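# Seat the cable runway's far end on the bracket

## Task

Rest the far end of the cable runway on the bracket's seat, inside the gap between its two lugs, with at least one third of that end lying on the seat.

## Robot and tools

Robots and cameras. Four identical Kinova Gen3 arms, arm1 to arm4. Each has seven joints, a five-fingered right hand and a wrist camera (arm1_cam_wrist to arm4_cam_wrist). Two fixed room cameras are named cam_high and cam_low. The arms act independently: if one stalls, the others keep going.

Frames. Everything uses one scene frame in metres. Its origin is on the floor and +z is up. Each arm's foot (base_link) faces along its own +x. arm1 x=-1.001 y=-0.479 z=+0.850 quat_wxyz=(+0.770, -0.001, +0.000, +0.638); arm2 x=-0.299 y=+0.521 z=+0.830 quat_wxyz=(+0.676, +0.001, +0.000, -0.736); arm3 x=+0.619 y=-0.541 z=+0.832 quat_wxyz=(+0.669, -0.006, -0.002, +0.743); arm4 x=+1.220 y=+0.499 z=+0.811 quat_wxyz=(+0.732, +0.000, -0.002, -0.681). The hand reaches at most about 1.06 m from the joint1 axis.

Joints, in radians, always absolute targets and never offsets. joint1_rad swings the whole arm about its foot; it spans -6.283 to 6.283, and positive is clockwise seen from above. joint2_rad is the shoulder, -2.249 to 2.249; 0 is upright and positive leans forward. joint3_rad rolls the upper arm, -6.283 to 6.283. joint4_rad is the elbow, -2.579 to 2.579; 0 is straight. joint5_rad rolls the forearm, -6.283 to 6.283. joint6_rad is the wrist bend, -2.099 to 2.099. joint7_rad rolls the hand, -6.283 to 6.283; positive is counter-clockwise seen from behind the hand. A joint counts as done within 0.01. Top joint speeds are 1.39 rad/s for joints 1-4 and 1.22 rad/s for joints 5-7. The joints of one arm start together and finish together, so the hand may sweep along a wide curve. Reference posture: with joints 1, 3 and 5 at 0 and joint7 at 1.57, the fingers hang down in front of the arm, the palm faces right and the thumb is toward the foot.

Hand. Finger targets are absolute on a -1 to 1 scale, with +1 open and -1 closed: hand_little, hand_ring, hand_middle, hand_index, hand_thumb_bend, and hand_thumb_turn (+1 beside the palm, -1 opposite the fingers). Each is done within 0.02. hand_force_limit (-1 to 1) sets the force at which a closing finger stops: about 0 N at -1 up to 10 N at +1, or 15 N for the thumb motors. hand_speed (-0.96 to 1) scales finger speed and reaches full speed at +0.48. Both start a scene at 0 and -0.8. A motor only moves when its own target changes by 0.002 or more. Changing a setting on its own does not restart a stopped motor. After a stop, a motor locks, holding at least 15 N. For a soft grip, use hand_speed -0.94 or lower. To squeeze harder, raise the limit and send a more-closed target. The hand point sits 0.045 m in front of the palm. Its +z runs along the straight fingers, +y points out of the palm and +x goes across the palm, away from the thumb. Straight fingers extend 0.06-0.07 m past the point. With the thumb turned in, the hand wraps objects about 0.035-0.065 m thick, and it can hold handles as thin as about 0.025 m. A bracket on the little-finger side of the wrist can strike things. The wrist camera looks toward the hand point from the little-finger side.

move. Its keys are arm1, arm2, arm3, arm4 and cameras. Each arm key takes an object with "joints" (joint and hand names mapped to numbers) and an optional "min_time_s" (0.1 to 8 s), the shortest time the arm's motions may take. One action lasts at most 15 s. An arm or joint you omit gets no new command but may still be pushing toward an earlier target. cameras is a list drawn from the six names or "all"; [] returns no images. If you omit it, you get none after an action, or all of them on a call with no action. A call with no action returns the full state. An unknown key makes the call invalid. An out-of-range number gets it refused, and then the later move, wait and finished_scene calls in that reply are skipped.

Reading results. The "move" line gives each moved arm's outcome, either done or its worst status. joint_status uses these words: done; off_target (stopped short and may still push); time_out (target dropped, arm holds); not_followed (a separation check blocked the command, and the arm may keep trying). Arms listed under "as last shown" were not commanded this call. Images can lag the state slightly, and the "pictures" line gives their order. Velocities "within noise" means the arm is at rest. Joint torques are in joint order, and positive means toward larger angles. Flange force is the external force in the flange's own axes; it always carries some error, or reads "no reading". hand_stopped_by lists little, ring, middle, index, thumb_bend and thumb_turn, each as moving, target, force, stalled or fault. The *_load_n lines give fingertip load in N, positive when pushed open. If that load falls to about 0, the grip has been lost. on_its_own reports motion you did not command.

Other tools. wait takes seconds (0 to 10) and an optional cameras list; it issues no commands. zoom_image takes camera and a region [x0, y0, x1, y1] in pixels from the top-left corner, at most 504 by 504, on one of the newest images. show_instructions shows the reference images. finished_scene takes the integer scene number and ends that scene for good. The goal must still hold once the robots let go. Scene 1 is practice.

Cautions. Arms keep pushing on contact and do not stop. Never let two robots press on each other, and never close a hand on another robot's fingers; either can end the scene. A torque spike, or a joint more than 5 degrees off its plan, freezes that arm for 10 s. The limits are 104.5 N m for joints 1-4 and 51.3 N m for joints 5-7, and held weight counts toward them. Stretched poses, heavy holds or pushing at something unreachable heat the motors. A MOTOR HOT line warns of this; past 75 °C the arm sags for 30-60 s. Do not drop things, release moving parts, slam into fixed objects or overload the fingers. Keep every object in the work area and off the floor, and expect loose items to get nudged occasionally.

Each tool is called after ">>>" as name([rows], argument=value, ...), one row to a line, values as JSON.

Reference images:

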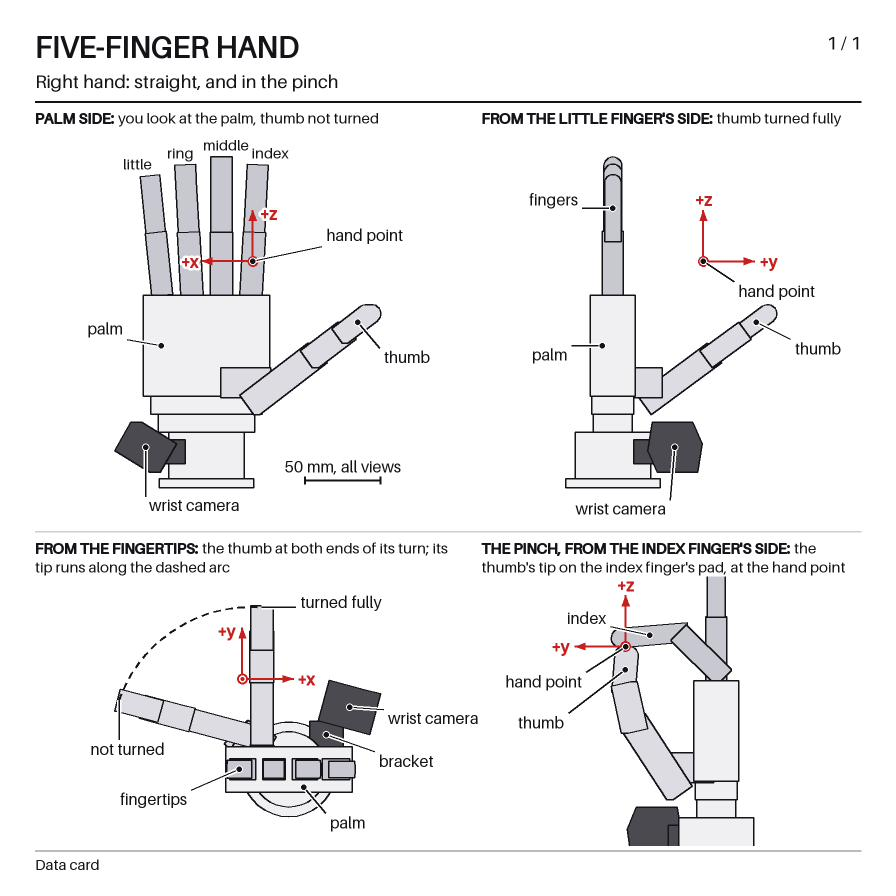

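## Session

>>> move()

Scene clock: 0.00 s.
Joint torques (N m): no reading
Motor temperatures (°C): arm1=[35 31 29 27 40 40 36] | arm2=[24 28 32 31 34 35 36] | arm3=[35 26 26 30 32 39 44] | arm4=[29 29 24 29 28 37 34]
Flange force (N): no reading
Joint velocities: within noise
arm1.joint_positions: joint1_rad=+0.234 joint2_rad=-0.473 joint3_rad=-0.108 joint4_rad=+1.553 joint5_rad=-0.068 joint6_rad=+1.935 joint7_rad=-2.101 hand_little=+1.000 hand_ring=+1.000 hand_middle=+1.000 hand_index=+1.000 hand_thumb_turn=+1.000 hand_thumb_bend=+1.000 hand_force_limit=+0.000 hand_speed=-0.800
arm1.joint_status: not commanded
arm1.hand_stopped_by: target,target,target,target,target,target
arm1.little_load_n: 0.0
arm1.ring_load_n: 0.0
arm1.middle_load_n: 0.0
arm1.index_load_n: 0.0
arm1.thumb_bend_load_n: 0.0
arm1.thumb_turn_load_n: 0.0
arm1.hand: x=-0.9853 y=-0.2932 z=+1.3443 quat_wxyz=(-0.035, +0.364, -0.929, -0.051) (m; scene frame)
arm2.joint_positions: joint1_rad=+0.361 joint2_rad=-0.330 joint3_rad=-0.078 joint4_rad=+1.476 joint5_rad=-0.045 joint6_rad=+1.954 joint7_rad=-1.764 hand_little=+1.000 hand_ring=+1.000 hand_middle=+1.000 hand_index=+1.000 hand_thumb_turn=+1.000 hand_thumb_bend=+1.000 hand_force_limit=+0.000 hand_speed=-0.800
arm2.joint_status: not commanded
arm2.hand_stopped_by: target,target,target,target,target,target
arm2.little_load_n: 0.0
arm2.ring_load_n: 0.0
arm2.middle_load_n: 0.0
arm2.index_load_n: 0.0
arm2.thumb_bend_load_n: 0.0
arm2.thumb_turn_load_n: 0.0
arm2.hand: x=-0.3291 y=+0.3136 z=+1.3230 quat_wxyz=(-0.019, -0.871, -0.490, +0.009) (m; scene frame)
arm3.joint_positions: joint1_rad=+0.358 joint2_rad=-0.429 joint3_rad=-0.100 joint4_rad=+1.420 joint5_rad=-0.057 joint6_rad=+1.945 joint7_rad=-2.046 hand_little=+1.000 hand_ring=+1.000 hand_middle=+1.000 hand_index=+1.000 hand_thumb_turn=+1.000 hand_thumb_bend=+1.000 hand_force_limit=+0.000 hand_speed=-0.800
arm3.joint_status: not commanded
arm3.hand_stopped_by: target,target,target,target,target,target
arm3.little_load_n: 0.0
arm3.ring_load_n: 0.0
arm3.middle_load_n: 0.0
arm3.index_load_n: 0.0
arm3.thumb_bend_load_n: 0.0
arm3.thumb_turn_load_n: 0.0
arm3.hand: x=+0.6034 y=-0.3288 z=+1.3665 quat_wxyz=(-0.060, +0.462, -0.881, -0.080) (m; scene frame)
arm4.joint_positions: joint1_rad=+0.162 joint2_rad=-0.455 joint3_rad=-0.123 joint4_rad=+1.566 joint5_rad=+0.015 joint6_rad=+1.935 joint7_rad=-1.960 hand_little=+1.000 hand_ring=+1.000 hand_middle=+1.000 hand_index=+1.000 hand_thumb_turn=+1.000 hand_thumb_bend=+1.000 hand_force_limit=+0.000 hand_speed=-0.800
arm4.joint_status: not commanded
arm4.hand_stopped_by: target,target,target,target,target,target
arm4.little_load_n: 0.0
arm4.ring_load_n: 0.0
arm4.middle_load_n: 0.0
arm4.index_load_n: 0.0
arm4.thumb_bend_load_n: 0.0
arm4.thumb_turn_load_n: 0.0
arm4.hand: x=+1.2473 y=+0.3225 z=+1.2954 quat_wxyz=(-0.022, -0.824, -0.563, +0.053) (m; scene frame)
pictures: arm1_cam_wrist, arm2_cam_wrist, arm3_cam_wrist, arm4_cam_wrist, cam_high, cam_low
Images, in order (width x height): arm1_cam_wrist 672x504, arm2_cam_wrist 672x504, arm3_cam_wrist 672x504, arm4_cam_wrist 672x504, cam_high 672x504, cam_low 672x504.

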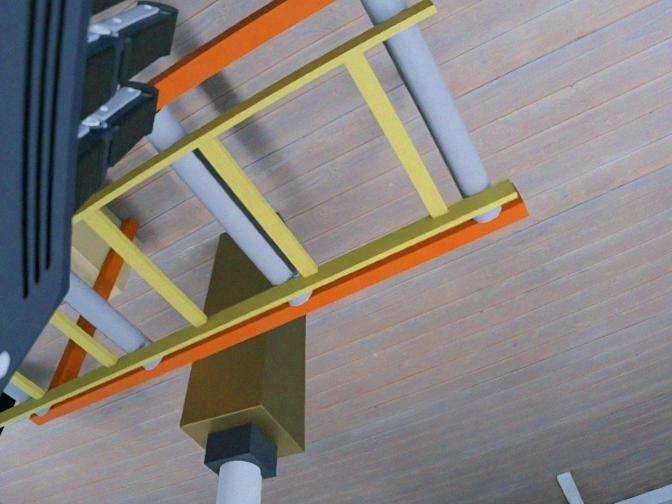

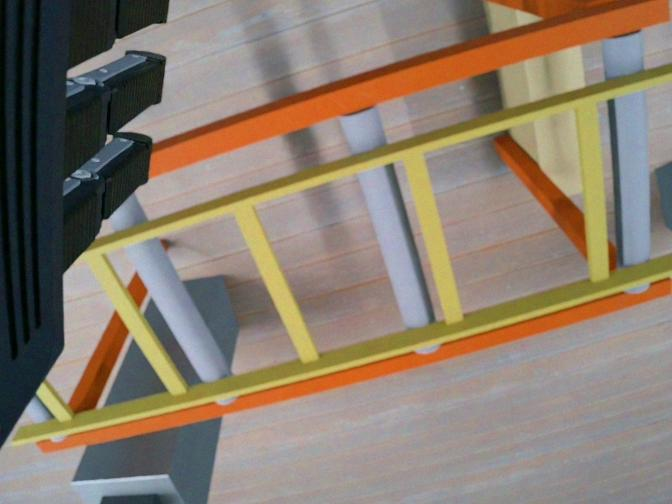

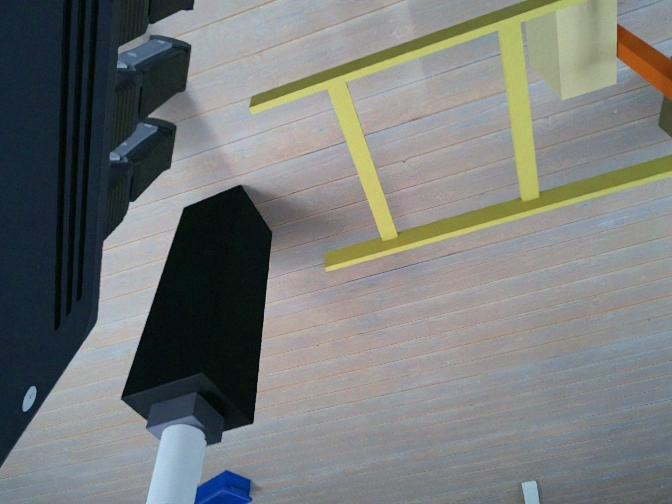

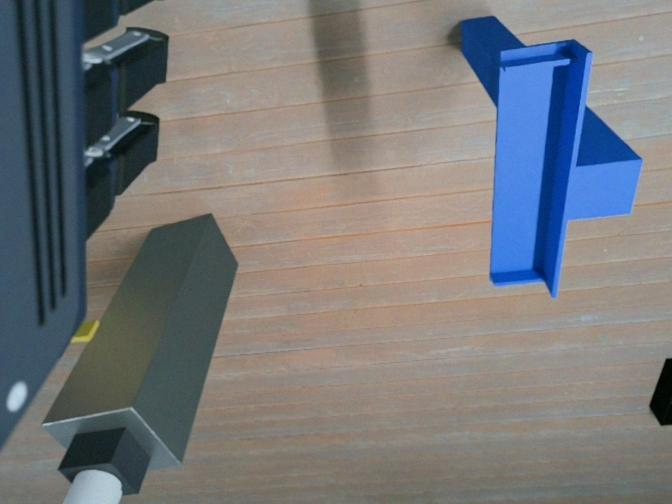

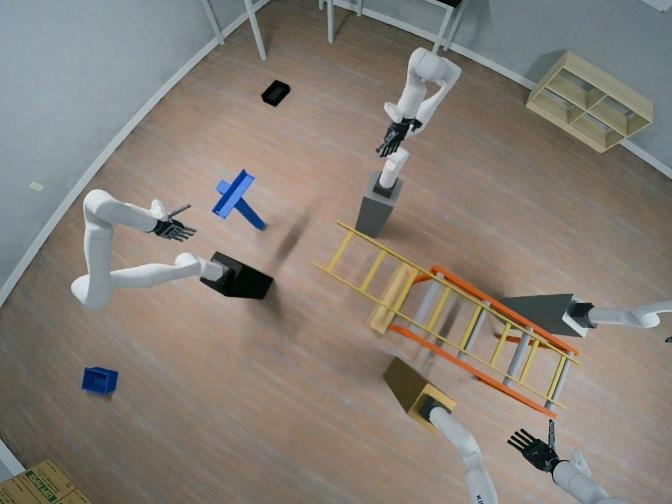

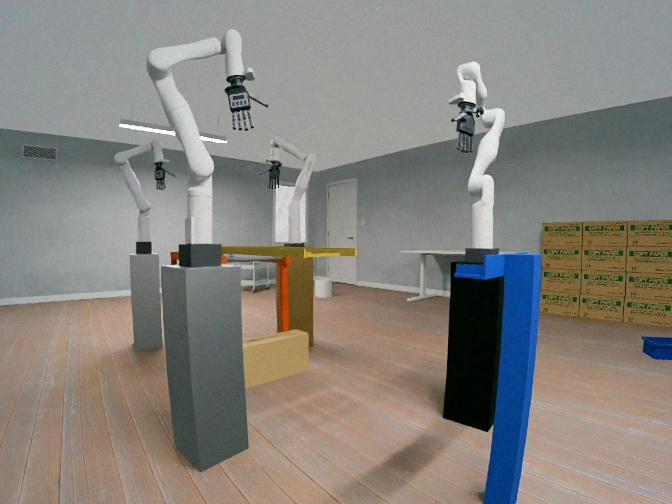

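>>> zoom_image(camera="cam_high", region=[300, 200, 600, 425])

>>> zoom_image(camera="cam_high", region=[180, 140, 360, 275])

>>> zoom_image(camera="cam_low", region=[130, 200, 380, 400])

>>> zoom_image(camera="cam_low", region=[420, 220, 600, 355])

>>> zoom_image(camera="arm4_cam_wrist", region=[400, 0, 672, 330])

Scaled by 1.680 from the camera's 672x504 image, which has a finer 960x720 frame.

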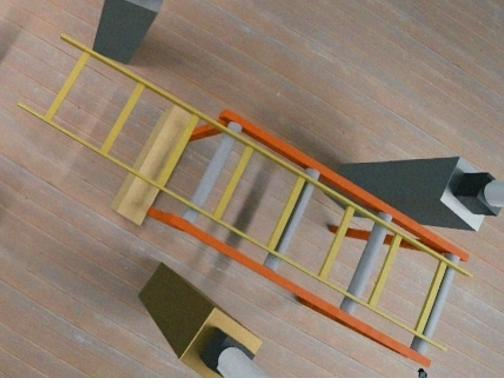

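Scaled by 2.800 from the camera's 672x504 image, which has a finer 960x720 frame.

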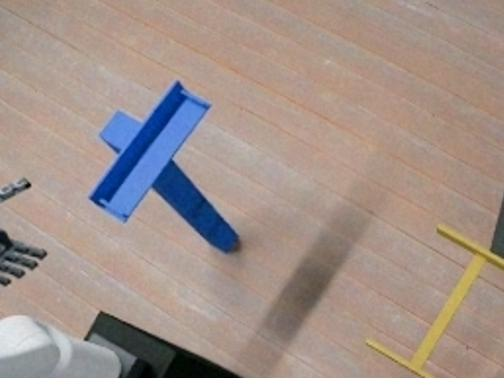

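Scaled by 2.016 from the camera's 672x504 image, which has a finer 960x720 frame.

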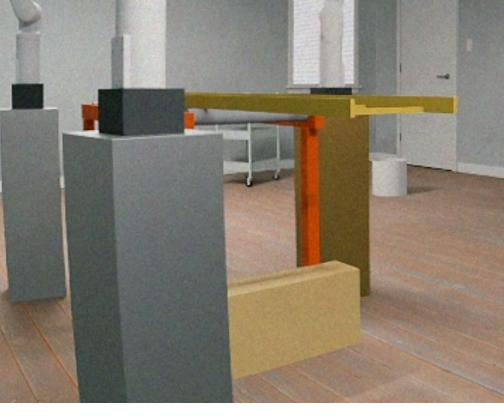

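Scaled by 2.800 from the camera's 672x504 image, which has a finer 960x720 frame.

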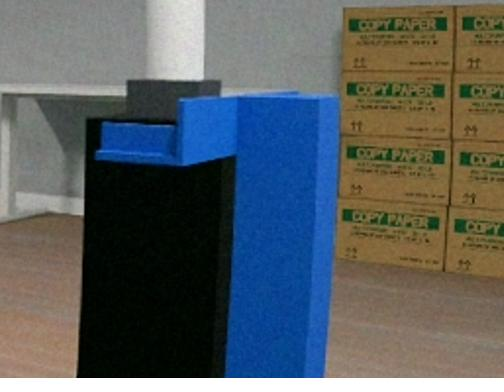

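Scaled by 1.527 from the camera's 672x504 image, which has a finer 960x720 frame.

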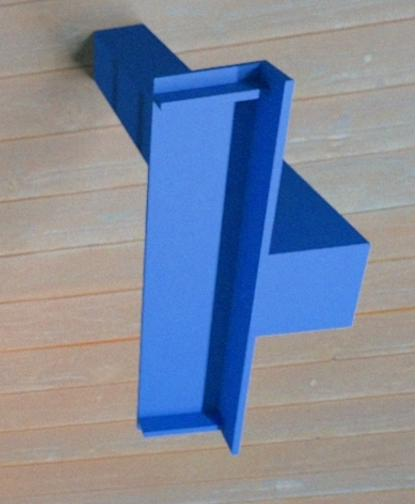

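>>> zoom_image(camera="arm3_cam_wrist", region=[240, 0, 672, 300])

>>> zoom_image(camera="arm2_cam_wrist", region=[320, 0, 672, 380])

>>> zoom_image(camera="arm1_cam_wrist", region=[100, 0, 540, 420])

Scaled by 1.167 from the camera's 672x504 image, which has a finer 960x720 frame.

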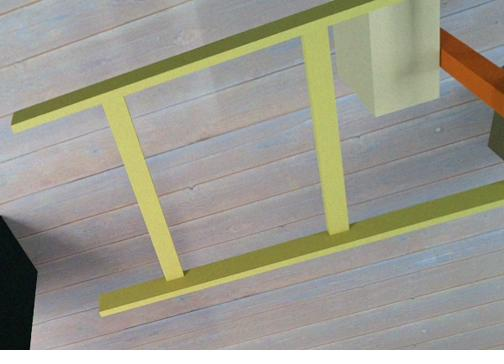

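Scaled by 1.326 from the camera's 672x504 image, which has a finer 960x720 frame.

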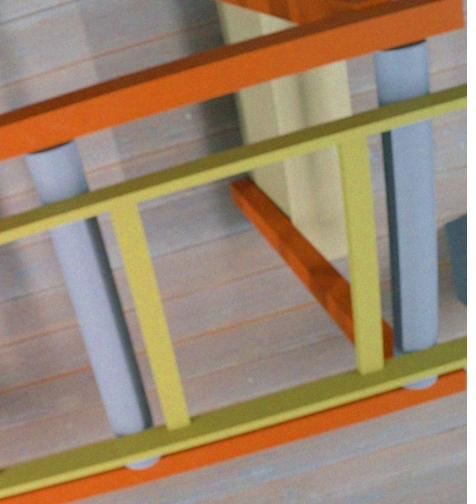

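Scaled by 1.145 from the camera's 672x504 image, which has a finer 960x720 frame.

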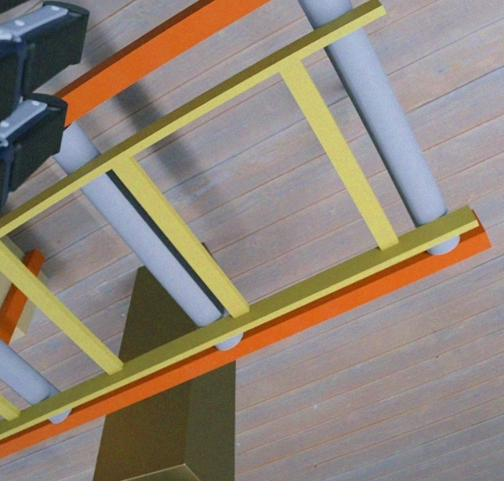

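>>> move(arm3={"joints":{"joint1_rad":-0.278,"joint2_rad":0.794,"joint3_rad":0,"joint4_rad":0.997,"joint5_rad":0,"joint6_rad":1.351,"joint7_rad":1.188},"min_time_s":4}, arm4={"joints":{"joint1_rad":-0.15,"joint2_rad":-0.144,"joint3_rad":0,"joint4_rad":1.872,"joint5_rad":0,"joint6_rad":1.414,"joint7_rad":-1.96},"min_time_s":4}, cameras=["all"])

Scene clock: 27.00 s.
Joint torques (N m): arm1=[1.2 2.04 2.74 -7.93 0.09 -0.12 0.2] | arm2=[-1.15 -2.07 0.18 -7.47 -0.22 -0.2 0.01] | arm3=[-2.25 -21.68 0.2 -6.94 0.09 0.02 0.4] | arm4=[-1.25 -5.69 -1.07 -7.54 0 0.18 0.29]
Motor temperatures (°C): arm1=[35 31 29 27 40 40 35] | arm2=[24 28 32 31 34 35 36] | arm3=[35 26 26 30 32 39 44] | arm4=[29 29 24 29 28 37 34]
Flange force (N): arm1=[5.3 6.6 3.3] | arm2=[-1.5 0.2 -0.7] | arm3=[6.2 1.2 -1.8] | arm4=[-3.0 -2.0 -0.1]
move: arm3 done; arm4 done
Joint velocities: within noise
arm1, arm2: as last shown
arm1.ring_load_n: 0.5
arm3.joint_positions: joint1_rad=-0.278 joint2_rad=+0.794 joint3_rad=+0.000 joint4_rad=+0.997 joint5_rad=+0.000 joint6_rad=+1.351 joint7_rad=+1.188 hand_little=+1.000 hand_ring=+1.000 hand_middle=+1.000 hand_index=+1.000 hand_thumb_turn=+1.000 hand_thumb_bend=+1.000 hand_force_limit=+0.000 hand_speed=-0.800
arm3.joint_status: all done
arm3.hand_stopped_by: target,target,target,target,target,target
arm3.little_load_n: 0.0
arm3.ring_load_n: 0.0
arm3.middle_load_n: 0.0
arm3.index_load_n: 0.0
arm3.thumb_bend_load_n: 0.0
arm3.thumb_turn_load_n: 0.0
arm3.hand: x=+0.4734 y=+0.0009 z=+1.0168 quat_wxyz=(+0.006, +0.707, +0.707, +0.002) (m; scene frame)
arm4.joint_positions: joint1_rad=-0.150 joint2_rad=-0.144 joint3_rad=+0.000 joint4_rad=+1.872 joint5_rad=+0.000 joint6_rad=+1.414 joint7_rad=-1.960 hand_little=+1.000 hand_ring=+1.000 hand_middle=+1.000 hand_index=+1.000 hand_thumb_turn=+1.000 hand_thumb_bend=+1.000 hand_force_limit=+0.000 hand_speed=-0.800
arm4.joint_status: all done
arm4.hand_stopped_by: target,target,target,target,target,target
arm4.little_load_n: 0.0
arm4.ring_load_n: 0.5
arm4.middle_load_n: 0.0
arm4.index_load_n: 0.0
arm4.thumb_bend_load_n: 0.0
arm4.thumb_turn_load_n: 0.0
arm4.hand: x=+1.3038 y=+0.2101 z=+1.1421 quat_wxyz=(-0.001, -0.764, -0.645, -0.001) (m; scene frame)
pictures: arm1_cam_wrist, arm2_cam_wrist, arm3_cam_wrist, arm4_cam_wrist, cam_high, cam_low
Images, in order (width x height): arm1_cam_wrist 672x504, arm2_cam_wrist 672x504, arm3_cam_wrist 672x504, arm4_cam_wrist 672x504, cam_high 672x504, cam_low 672x504.

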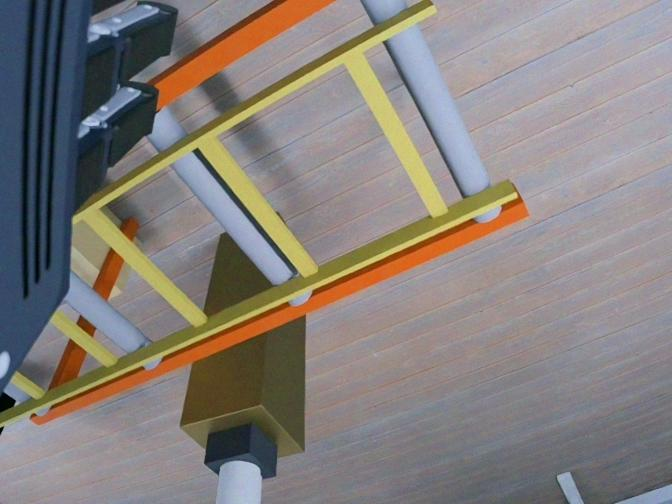

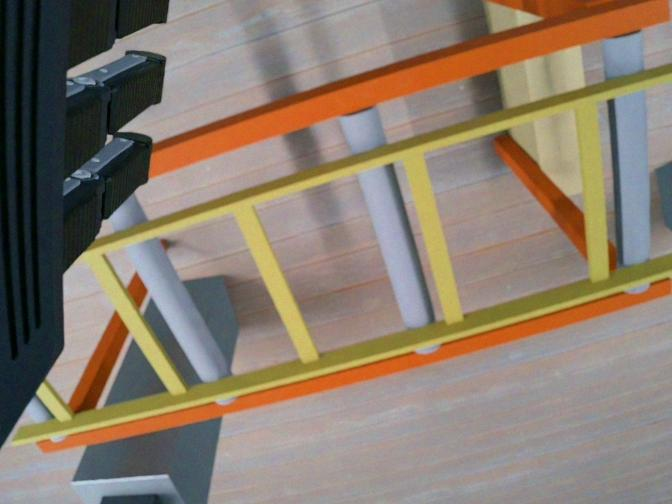

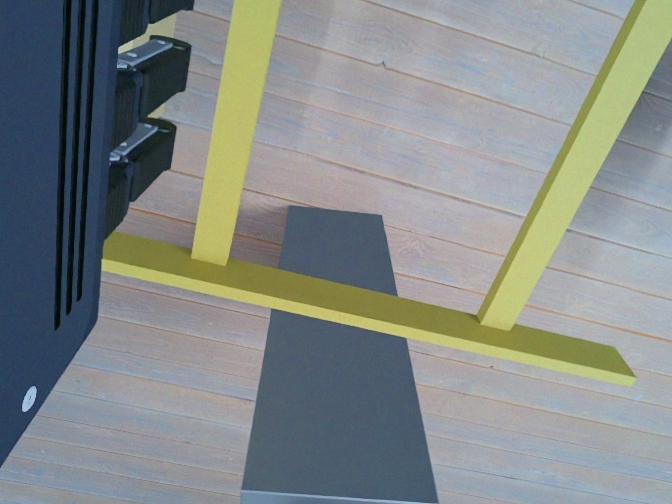

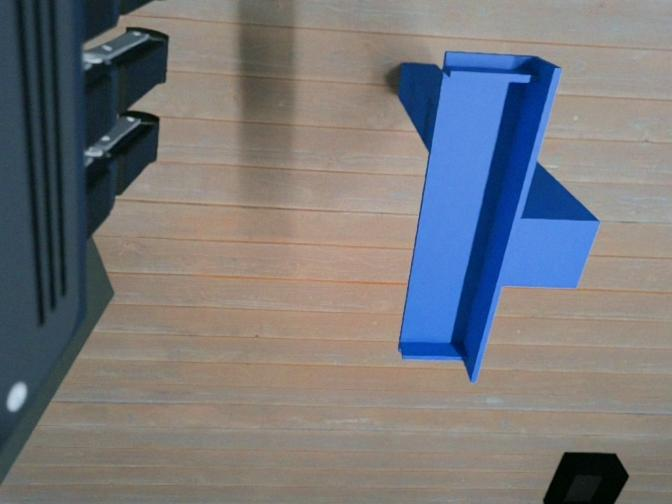

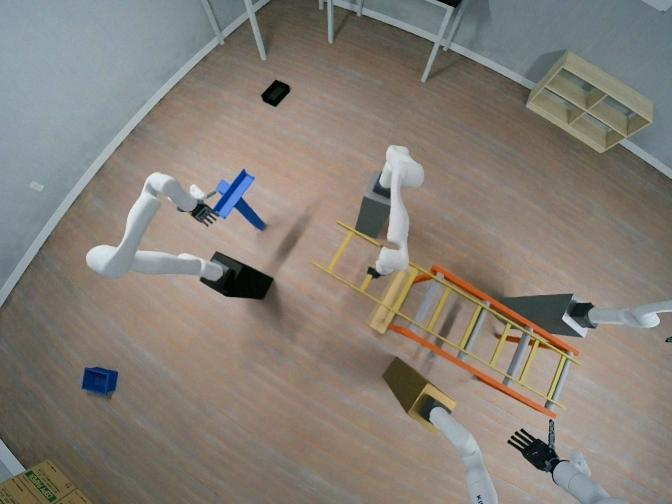

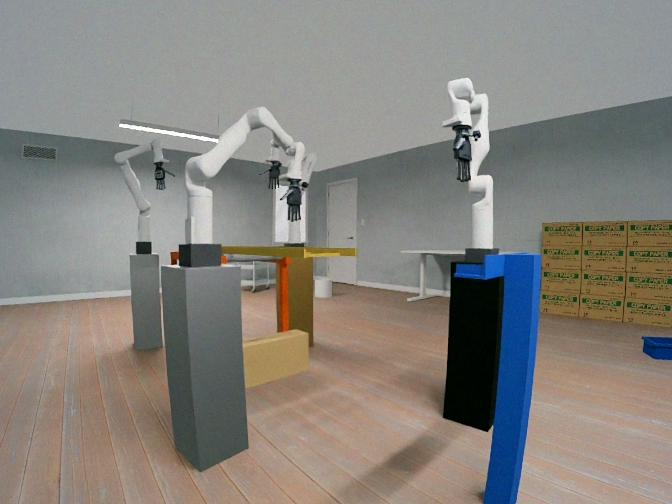

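>>> zoom_image(camera="arm3_cam_wrist", region=[90, 180, 672, 420])

>>> zoom_image(camera="arm3_cam_wrist", region=[450, 250, 672, 400])

>>> zoom_image(camera="arm4_cam_wrist", region=[380, 20, 620, 400])

Region (90, 180, 672, 420) is 582x240 pixels. A region can be at most 504 by 504 pixels.

Scaled by 2.270 from the camera's 672x504 image, which has a finer 960x720 frame.

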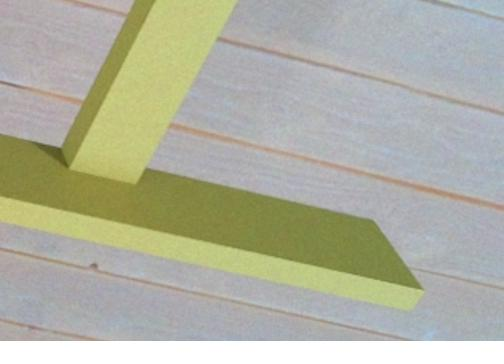

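Scaled by 1.326 from the camera's 672x504 image, which has a finer 960x720 frame.

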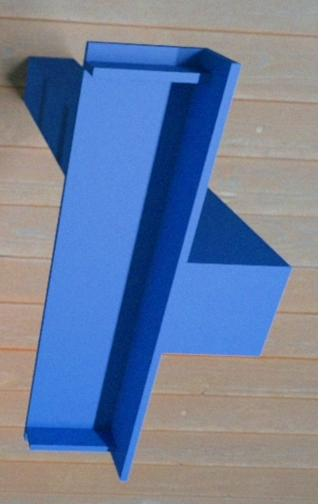

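>>> move(arm3={"joints":{"joint1_rad":-0.278,"joint2_rad":0.788,"joint4_rad":0.592,"joint6_rad":1.762,"joint7_rad":1.188},"min_time_s":2}, cameras=["arm3_cam_wrist"])

>>> zoom_image(camera="arm3_cam_wrist", region=[168, 150, 672, 504])

>>> move(arm3={"joints":{"joint1_rad":0.055,"joint2_rad":0.702,"joint4_rad":1.175,"joint6_rad":1.265,"joint7_rad":1.521},"min_time_s":2}, cameras=["arm3_cam_wrist"])

>>> zoom_image(camera="arm3_cam_wrist", region=[168, 150, 672, 504])

>>> move(arm3={"joints":{"joint1_rad":0.055,"joint2_rad":0.702,"joint4_rad":1.175,"joint6_rad":1.265,"joint7_rad":2.7},"min_time_s":2}, cameras=["arm3_cam_wrist"])

>>> zoom_image(camera="arm3_cam_wrist", region=[168, 150, 672, 504])

Scene clock: 32.63 s.
Joint torques (N m): arm1=[1.21 2 2.75 -7.95 0.09 -0.13 0.22] | arm2=[-1.24 -2.14 0.07 -7.56 -0.24 -0.17 0.02] | arm3=[-2.31 -21.75 0.27 -6.92 -0.01 -0.02 0.37] | arm4=[-1.26 -5.69 -1.14 -7.66 0.04 0.21 0.31]
Motor temperatures (°C): arm1=[35 31 29 27 40 40 35] | arm2=[24 28 31 31 34 35 36] | arm3=[35 26 26 30 32 39 44] | arm4=[29 29 24 29 28 37 34]
Flange force (N): arm1=[5.3 6.7 3.3] | arm2=[-1.6 -0.1 -0.3] | arm3=[9.9 0.0 -5.2] | arm4=[-2.8 -2.2 0.4]
move: arm3 done
Joint velocities: within noise
arm1, arm2, arm4: as last shown
arm1.ring_load_n: 0.0
arm3.joint_positions: joint1_rad=-0.278 joint2_rad=+0.788 joint3_rad=+0.000 joint4_rad=+0.592 joint5_rad=+0.000 joint6_rad=+1.762 joint7_rad=+1.188 hand_little=+1.000 hand_ring=+1.000 hand_middle=+1.000 hand_index=+1.000 hand_thumb_turn=+1.000 hand_thumb_bend=+1.000 hand_force_limit=+0.000 hand_speed=-0.800
arm3.joint_status: all done
arm3.hand_stopped_by: target,target,target,target,target,target
arm3.little_load_n: 0.0
arm3.ring_load_n: 0.0
arm3.middle_load_n: 0.5
arm3.index_load_n: 0.0
arm3.thumb_bend_load_n: 0.0
arm3.thumb_turn_load_n: 0.0
arm3.hand: x=+0.4719 y=+0.0017 z=+1.1469 quat_wxyz=(+0.006, +0.707, +0.707, +0.002) (m; scene frame)
arm4.ring_load_n: 0.0
pictures: arm3_cam_wrist
Images, in order (width x height): arm3_cam_wrist 672x504.

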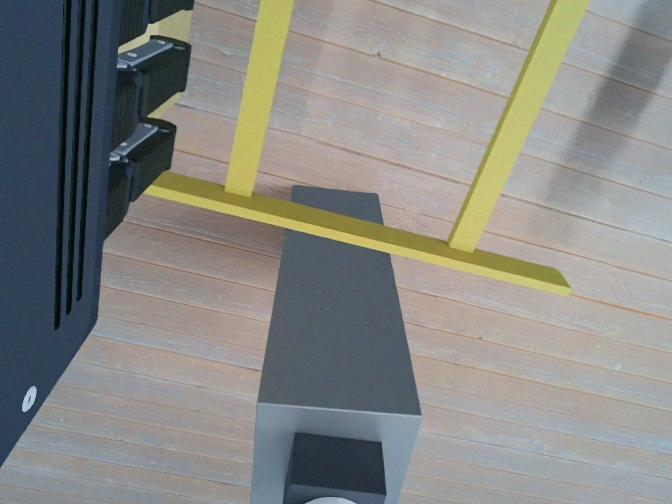

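Scaled by 1.000.

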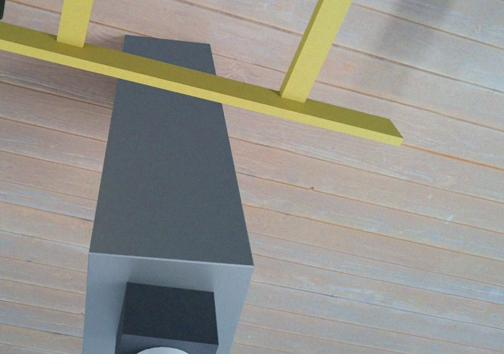

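Scene clock: 35.00 s.
Joint torques (N m): arm1=[1.17 2.06 2.71 -7.94 0.1 -0.13 0.21] | arm2=[-1.2 -2.09 0.07 -7.5 -0.19 -0.22 0.04] | arm3=[-2.24 -20.15 0.25 -6.76 0.05 0.12 0.4] | arm4=[-1.3 -5.77 -1.08 -7.63 0.01 0.16 0.27]
Motor temperatures (°C): arm1=[35 31 29 27 40 40 35] | arm2=[24 28 31 31 34 35 36] | arm3=[35 26 26 30 32 39 44] | arm4=[29 29 24 29 28 37 34]
Flange force (N): arm1=[5.4 6.5 3.3] | arm2=[-1.5 0.0 -0.6] | arm3=[4.3 3.4 -1.4] | arm4=[-3.1 -2.2 0.1]
move: arm3 done
Joint velocities: within noise
arm1, arm2, arm4: as last shown
arm3.joint_positions: joint1_rad=+0.055 joint2_rad=+0.702 joint3_rad=+0.000 joint4_rad=+1.175 joint5_rad=+0.000 joint6_rad=+1.265 joint7_rad=+1.521 hand_little=+1.000 hand_ring=+1.000 hand_middle=+1.000 hand_index=+1.000 hand_thumb_turn=+1.000 hand_thumb_bend=+1.000 hand_force_limit=+0.000 hand_speed=-0.800
arm3.joint_status: all done
arm3.hand_stopped_by: target,target,target,target,target,target
arm3.little_load_n: 0.0
arm3.ring_load_n: 0.0
arm3.middle_load_n: 0.0
arm3.index_load_n: 0.0
arm3.thumb_bend_load_n: 0.0
arm3.thumb_turn_load_n: 0.0
arm3.hand: x=+0.6733 y=+0.0008 z=+1.0194 quat_wxyz=(+0.006, +0.707, +0.707, +0.002) (m; scene frame)
pictures: arm3_cam_wrist
Images, in order (width x height): arm3_cam_wrist 672x504.

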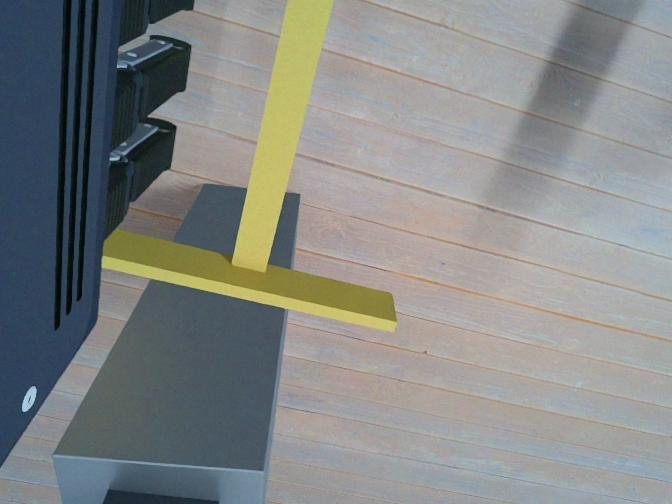

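Scaled by 1.000.

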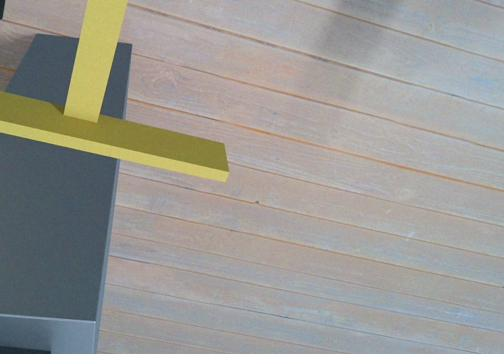

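Scene clock: 37.43 s.
Joint torques (N m): arm1=[1.2 2.04 2.74 -7.97 0.11 -0.11 0.22] | arm2=[-1.16 -2.12 0.04 -7.54 -0.18 -0.17 0] | arm3=[-2.21 -20.2 0.23 -6.74 0.16 -0.06 0.43] | arm4=[-1.24 -5.72 -1.19 -7.59 -0.06 0.12 0.31]
Motor temperatures (°C): arm1=[35 31 29 27 39 40 35] | arm2=[24 28 31 31 34 35 36] | arm3=[35 26 26 30 32 39 44] | arm4=[29 29 24 29 28 37 34]
Flange force (N): arm1=[5.4 6.6 3.5] | arm2=[-1.6 -0.2 -0.3] | arm3=[-1.2 5.8 -1.8] | arm4=[-3.1 -2.2 -0.1]
move: arm3 done
Joint velocities: within noise
arm1, arm2, arm4: as last shown
arm1.middle_load_n: -0.5
arm2.little_load_n: -0.5
arm3.joint_positions: joint1_rad=+0.055 joint2_rad=+0.702 joint3_rad=+0.000 joint4_rad=+1.175 joint5_rad=+0.000 joint6_rad=+1.265 joint7_rad=+2.700 hand_little=+1.000 hand_ring=+1.000 hand_middle=+1.000 hand_index=+1.000 hand_thumb_turn=+1.000 hand_thumb_bend=+1.000 hand_force_limit=+0.000 hand_speed=-0.800
arm3.joint_status: all done
arm3.hand_stopped_by: target,target,target,target,target,target
arm3.little_load_n: 0.0
arm3.ring_load_n: 0.0
arm3.middle_load_n: 0.0
arm3.index_load_n: 0.0
arm3.thumb_bend_load_n: 0.0
arm3.thumb_turn_load_n: 0.0
arm3.hand: x=+0.6646 y=+0.0754 z=+1.0188 quat_wxyz=(+0.006, +0.194, +0.981, -0.002) (m; scene frame)
pictures: arm3_cam_wrist
Images, in order (width x height): arm3_cam_wrist 672x504.

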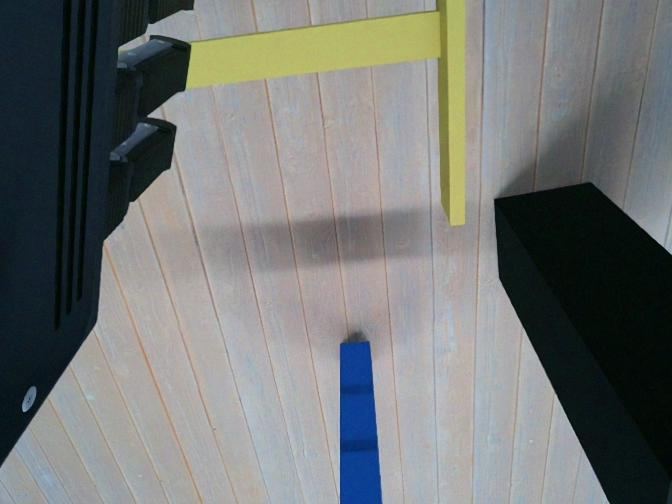

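Scaled by 1.000.

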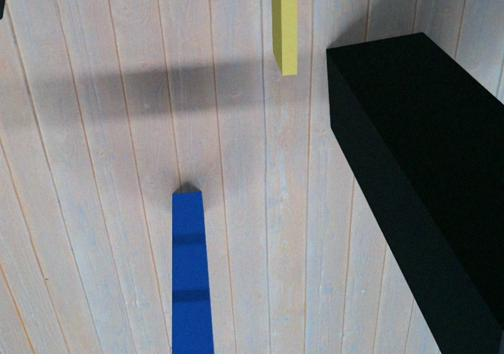

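>>> move(arm4={"joints":{"joint1_rad":-0.2574,"joint2_rad":0.2625,"joint4_rad":1.8379,"joint6_rad":1.0412,"joint7_rad":-1.9004},"min_time_s":2}, cameras=["arm4_cam_wrist"])

>>> zoom_image(camera="arm4_cam_wrist", region=[168, 0, 672, 504])

>>> move(arm4={"joints":{"joint1_rad":0.2212,"joint2_rad":0.2524,"joint4_rad":1.852,"joint6_rad":1.0372,"joint7_rad":-1.4218},"min_time_s":2}, cameras=["arm4_cam_wrist"])

>>> zoom_image(camera="arm4_cam_wrist", region=[168, 0, 672, 504])

Scene clock: 49.67 s.
Joint torques (N m): arm1=[1.17 2.04 2.71 -7.93 0.1 -0.15 0.26] | arm2=[-1.04 -2.13 0.14 -7.54 -0.22 -0.15 0.02] | arm3=[-2.21 -20.26 0.27 -6.62 0.15 -0.01 0.43] | arm4=[-1.2 -12.43 -0.92 -6.67 -0.04 0.13 0.25]
Motor temperatures (°C): arm1=[35 31 29 27 39 40 35] | arm2=[24 28 31 31 34 35 36] | arm3=[34 27 26 30 32 39 44] | arm4=[29 29 24 29 28 37 34]
Flange force (N): arm1=[5.4 6.7 3.2] | arm2=[-1.6 0.2 -0.3] | arm3=[-0.9 6.4 -1.9] | arm4=[-2.8 -1.9 1.0]
move: arm4 done
Joint velocities: within noise
arm1, arm2, arm3: as last shown
arm1.middle_load_n: 0.0
arm2.little_load_n: 0.0
arm4.joint_positions: joint1_rad=-0.257 joint2_rad=+0.263 joint3_rad=+0.000 joint4_rad=+1.838 joint5_rad=+0.000 joint6_rad=+1.041 joint7_rad=-1.900 hand_little=+1.000 hand_ring=+1.000 hand_middle=+1.000 hand_index=+1.000 hand_thumb_turn=+1.000 hand_thumb_bend=+1.000 hand_force_limit=+0.000 hand_speed=-0.800
arm4.joint_status: all done
arm4.hand_stopped_by: target,target,target,target,target,target
arm4.little_load_n: 0.0
arm4.ring_load_n: 0.0
arm4.middle_load_n: 0.0
arm4.index_load_n: 0.0
arm4.thumb_bend_load_n: 0.0
arm4.thumb_turn_load_n: 0.0
arm4.hand: x=+1.3788 y=+0.1007 z=+1.0228 quat_wxyz=(-0.002, -0.707, -0.707, +0.000) (m; scene frame)
pictures: arm4_cam_wrist
Images, in order (width x height): arm4_cam_wrist 672x504.

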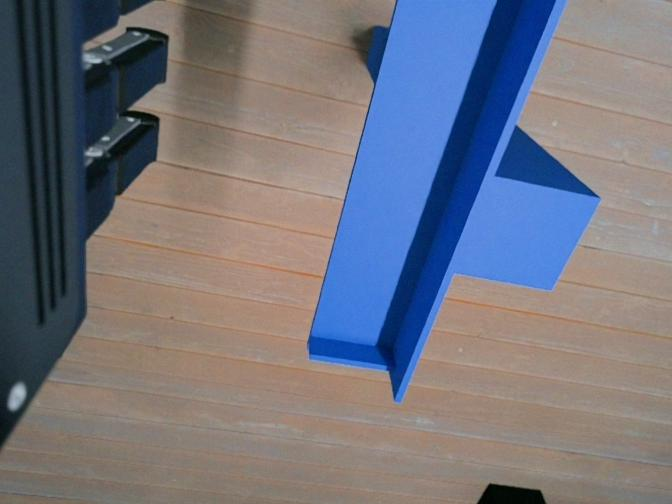

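Scaled by 1.000.

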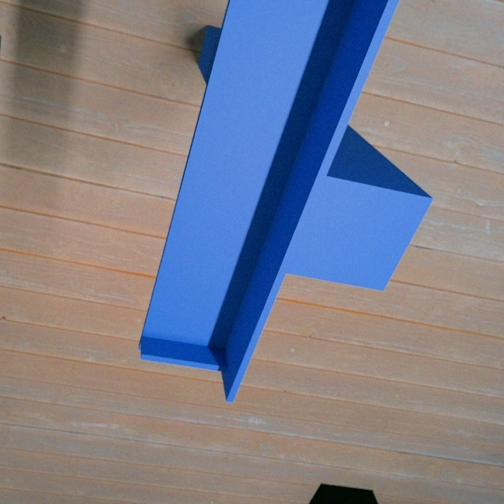

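Scene clock: 52.03 s.
Joint torques (N m): arm1=[1.22 2.01 2.73 -7.96 0.11 -0.11 0.21] | arm2=[-1.19 -2.06 0.05 -7.41 -0.22 -0.19 0.01] | arm3=[-2.17 -20.28 0.32 -6.69 0.17 -0.06 0.43] | arm4=[-1.21 -12.14 -0.91 -6.55 -0.12 0.11 0.31]
Motor temperatures (°C): arm1=[35 31 29 27 39 40 35] | arm2=[24 28 31 31 34 35 36] | arm3=[34 27 26 30 32 39 44] | arm4=[29 29 24 29 28 37 34]
Flange force (N): arm1=[5.3 6.6 3.4] | arm2=[-1.6 -0.2 -0.9] | arm3=[-0.9 6.2 -1.9] | arm4=[-1.8 -2.8 0.6]
move: arm4 done
Joint velocities: within noise
arm1, arm2, arm3: as last shown
arm4.joint_positions: joint1_rad=+0.221 joint2_rad=+0.252 joint3_rad=+0.000 joint4_rad=+1.852 joint5_rad=+0.000 joint6_rad=+1.037 joint7_rad=-1.422 hand_little=+1.000 hand_ring=+1.000 hand_middle=+1.000 hand_index=+1.000 hand_thumb_turn=+1.000 hand_thumb_bend=+1.000 hand_force_limit=+0.000 hand_speed=-0.800
arm4.joint_status: all done
arm4.hand_stopped_by: target,target,target,target,target,target
arm4.little_load_n: 0.0
arm4.ring_load_n: 0.0
arm4.middle_load_n: 0.0
arm4.index_load_n: 0.0
arm4.thumb_bend_load_n: 0.0
arm4.thumb_turn_load_n: 0.0
arm4.hand: x=+1.1989 y=+0.1010 z=+1.0224 quat_wxyz=(-0.002, -0.707, -0.707, +0.000) (m; scene frame)
pictures: arm4_cam_wrist
Images, in order (width x height): arm4_cam_wrist 672x504.

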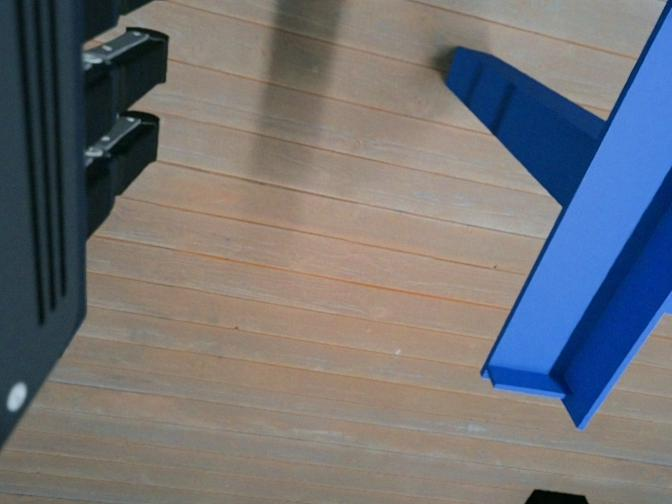

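Scaled by 1.000.

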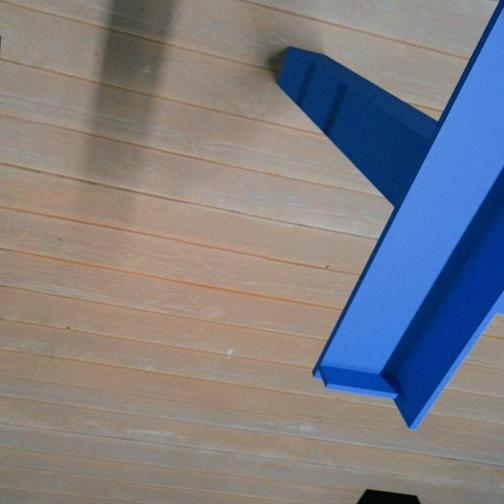

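>>> move(arm3={"joints":{"joint1_rad":-0.353,"joint2_rad":0.857,"joint4_rad":1.161,"joint6_rad":1.124,"joint7_rad":1.14},"min_time_s":3}, arm4={"joints":{"joint1_rad":-0.15,"joint2_rad":-0.144,"joint3_rad":0,"joint4_rad":1.872,"joint5_rad":0,"joint6_rad":1.414,"joint7_rad":-1.96},"min_time_s":3}, cameras=["arm3_cam_wrist"])

Scene clock: 59.73 s.
Joint torques (N m): arm1=[1.2 2.11 2.75 -7.98 0.13 -0.14 0.25] | arm2=[-1.07 -2.09 0.12 -7.46 -0.2 -0.21 0.1] | arm3=[-2.32 -21.78 0.15 -6.22 0.05 0.06 0.39] | arm4=[-1.24 -5.74 -1.13 -7.58 -0.01 0.16 0.27]
Motor temperatures (°C): arm1=[35 30 29 27 39 40 35] | arm2=[24 28 31 31 34 35 36] | arm3=[34 27 26 30 32 39 44] | arm4=[29 29 24 29 28 37 34]
Flange force (N): arm1=[5.6 6.7 3.5] | arm2=[-1.5 0.4 -0.8] | arm3=[6.0 1.2 -1.1] | arm4=[-3.2 -2.2 0.0]
move: arm3 done; arm4 done
Joint velocities: within noise
arm1, arm2: as last shown
arm3.joint_positions: joint1_rad=-0.353 joint2_rad=+0.857 joint3_rad=+0.000 joint4_rad=+1.161 joint5_rad=+0.000 joint6_rad=+1.124 joint7_rad=+1.140 hand_little=+1.000 hand_ring=+1.000 hand_middle=+1.000 hand_index=+1.000 hand_thumb_turn=+1.000 hand_thumb_bend=+1.000 hand_force_limit=+0.000 hand_speed=-0.800
arm3.joint_status: all done
arm3.hand_stopped_by: target,target,target,target,target,target
arm3.little_load_n: -0.5
arm3.ring_load_n: 0.0
arm3.middle_load_n: 0.0
arm3.index_load_n: 0.0
arm3.thumb_bend_load_n: 0.0
arm3.thumb_turn_load_n: 0.0
arm3.hand: x=+0.4353 y=-0.0196 z=+0.9298 quat_wxyz=(+0.006, +0.697, +0.717, +0.002) (m; scene frame)
arm4.joint_positions: joint1_rad=-0.150 joint2_rad=-0.144 joint3_rad=+0.000 joint4_rad=+1.872 joint5_rad=+0.000 joint6_rad=+1.414 joint7_rad=-1.960 hand_little=+1.000 hand_ring=+1.000 hand_middle=+1.000 hand_index=+1.000 hand_thumb_turn=+1.000 hand_thumb_bend=+1.000 hand_force_limit=+0.000 hand_speed=-0.800
arm4.joint_status: all done
arm4.hand_stopped_by: target,target,target,target,target,target
arm4.little_load_n: 0.0
arm4.ring_load_n: 0.0
arm4.middle_load_n: 0.0
arm4.index_load_n: 0.0
arm4.thumb_bend_load_n: 0.0
arm4.thumb_turn_load_n: 0.0
arm4.hand: x=+1.3038 y=+0.2101 z=+1.1421 quat_wxyz=(-0.001, -0.764, -0.645, +0.000) (m; scene frame)
pictures: arm3_cam_wrist
Images, in order (width x height): arm3_cam_wrist 672x504.

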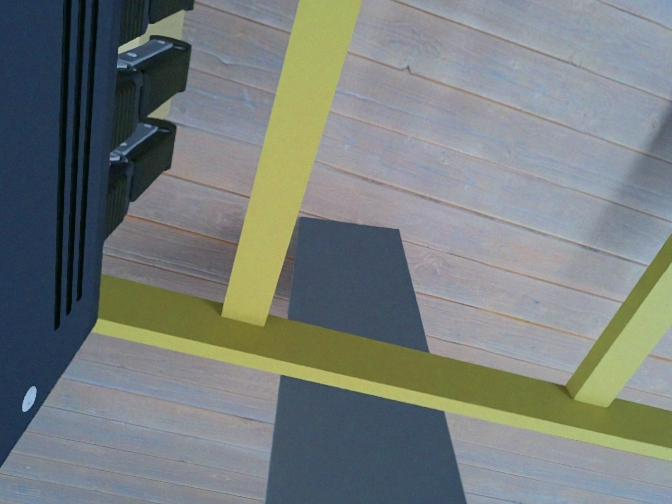

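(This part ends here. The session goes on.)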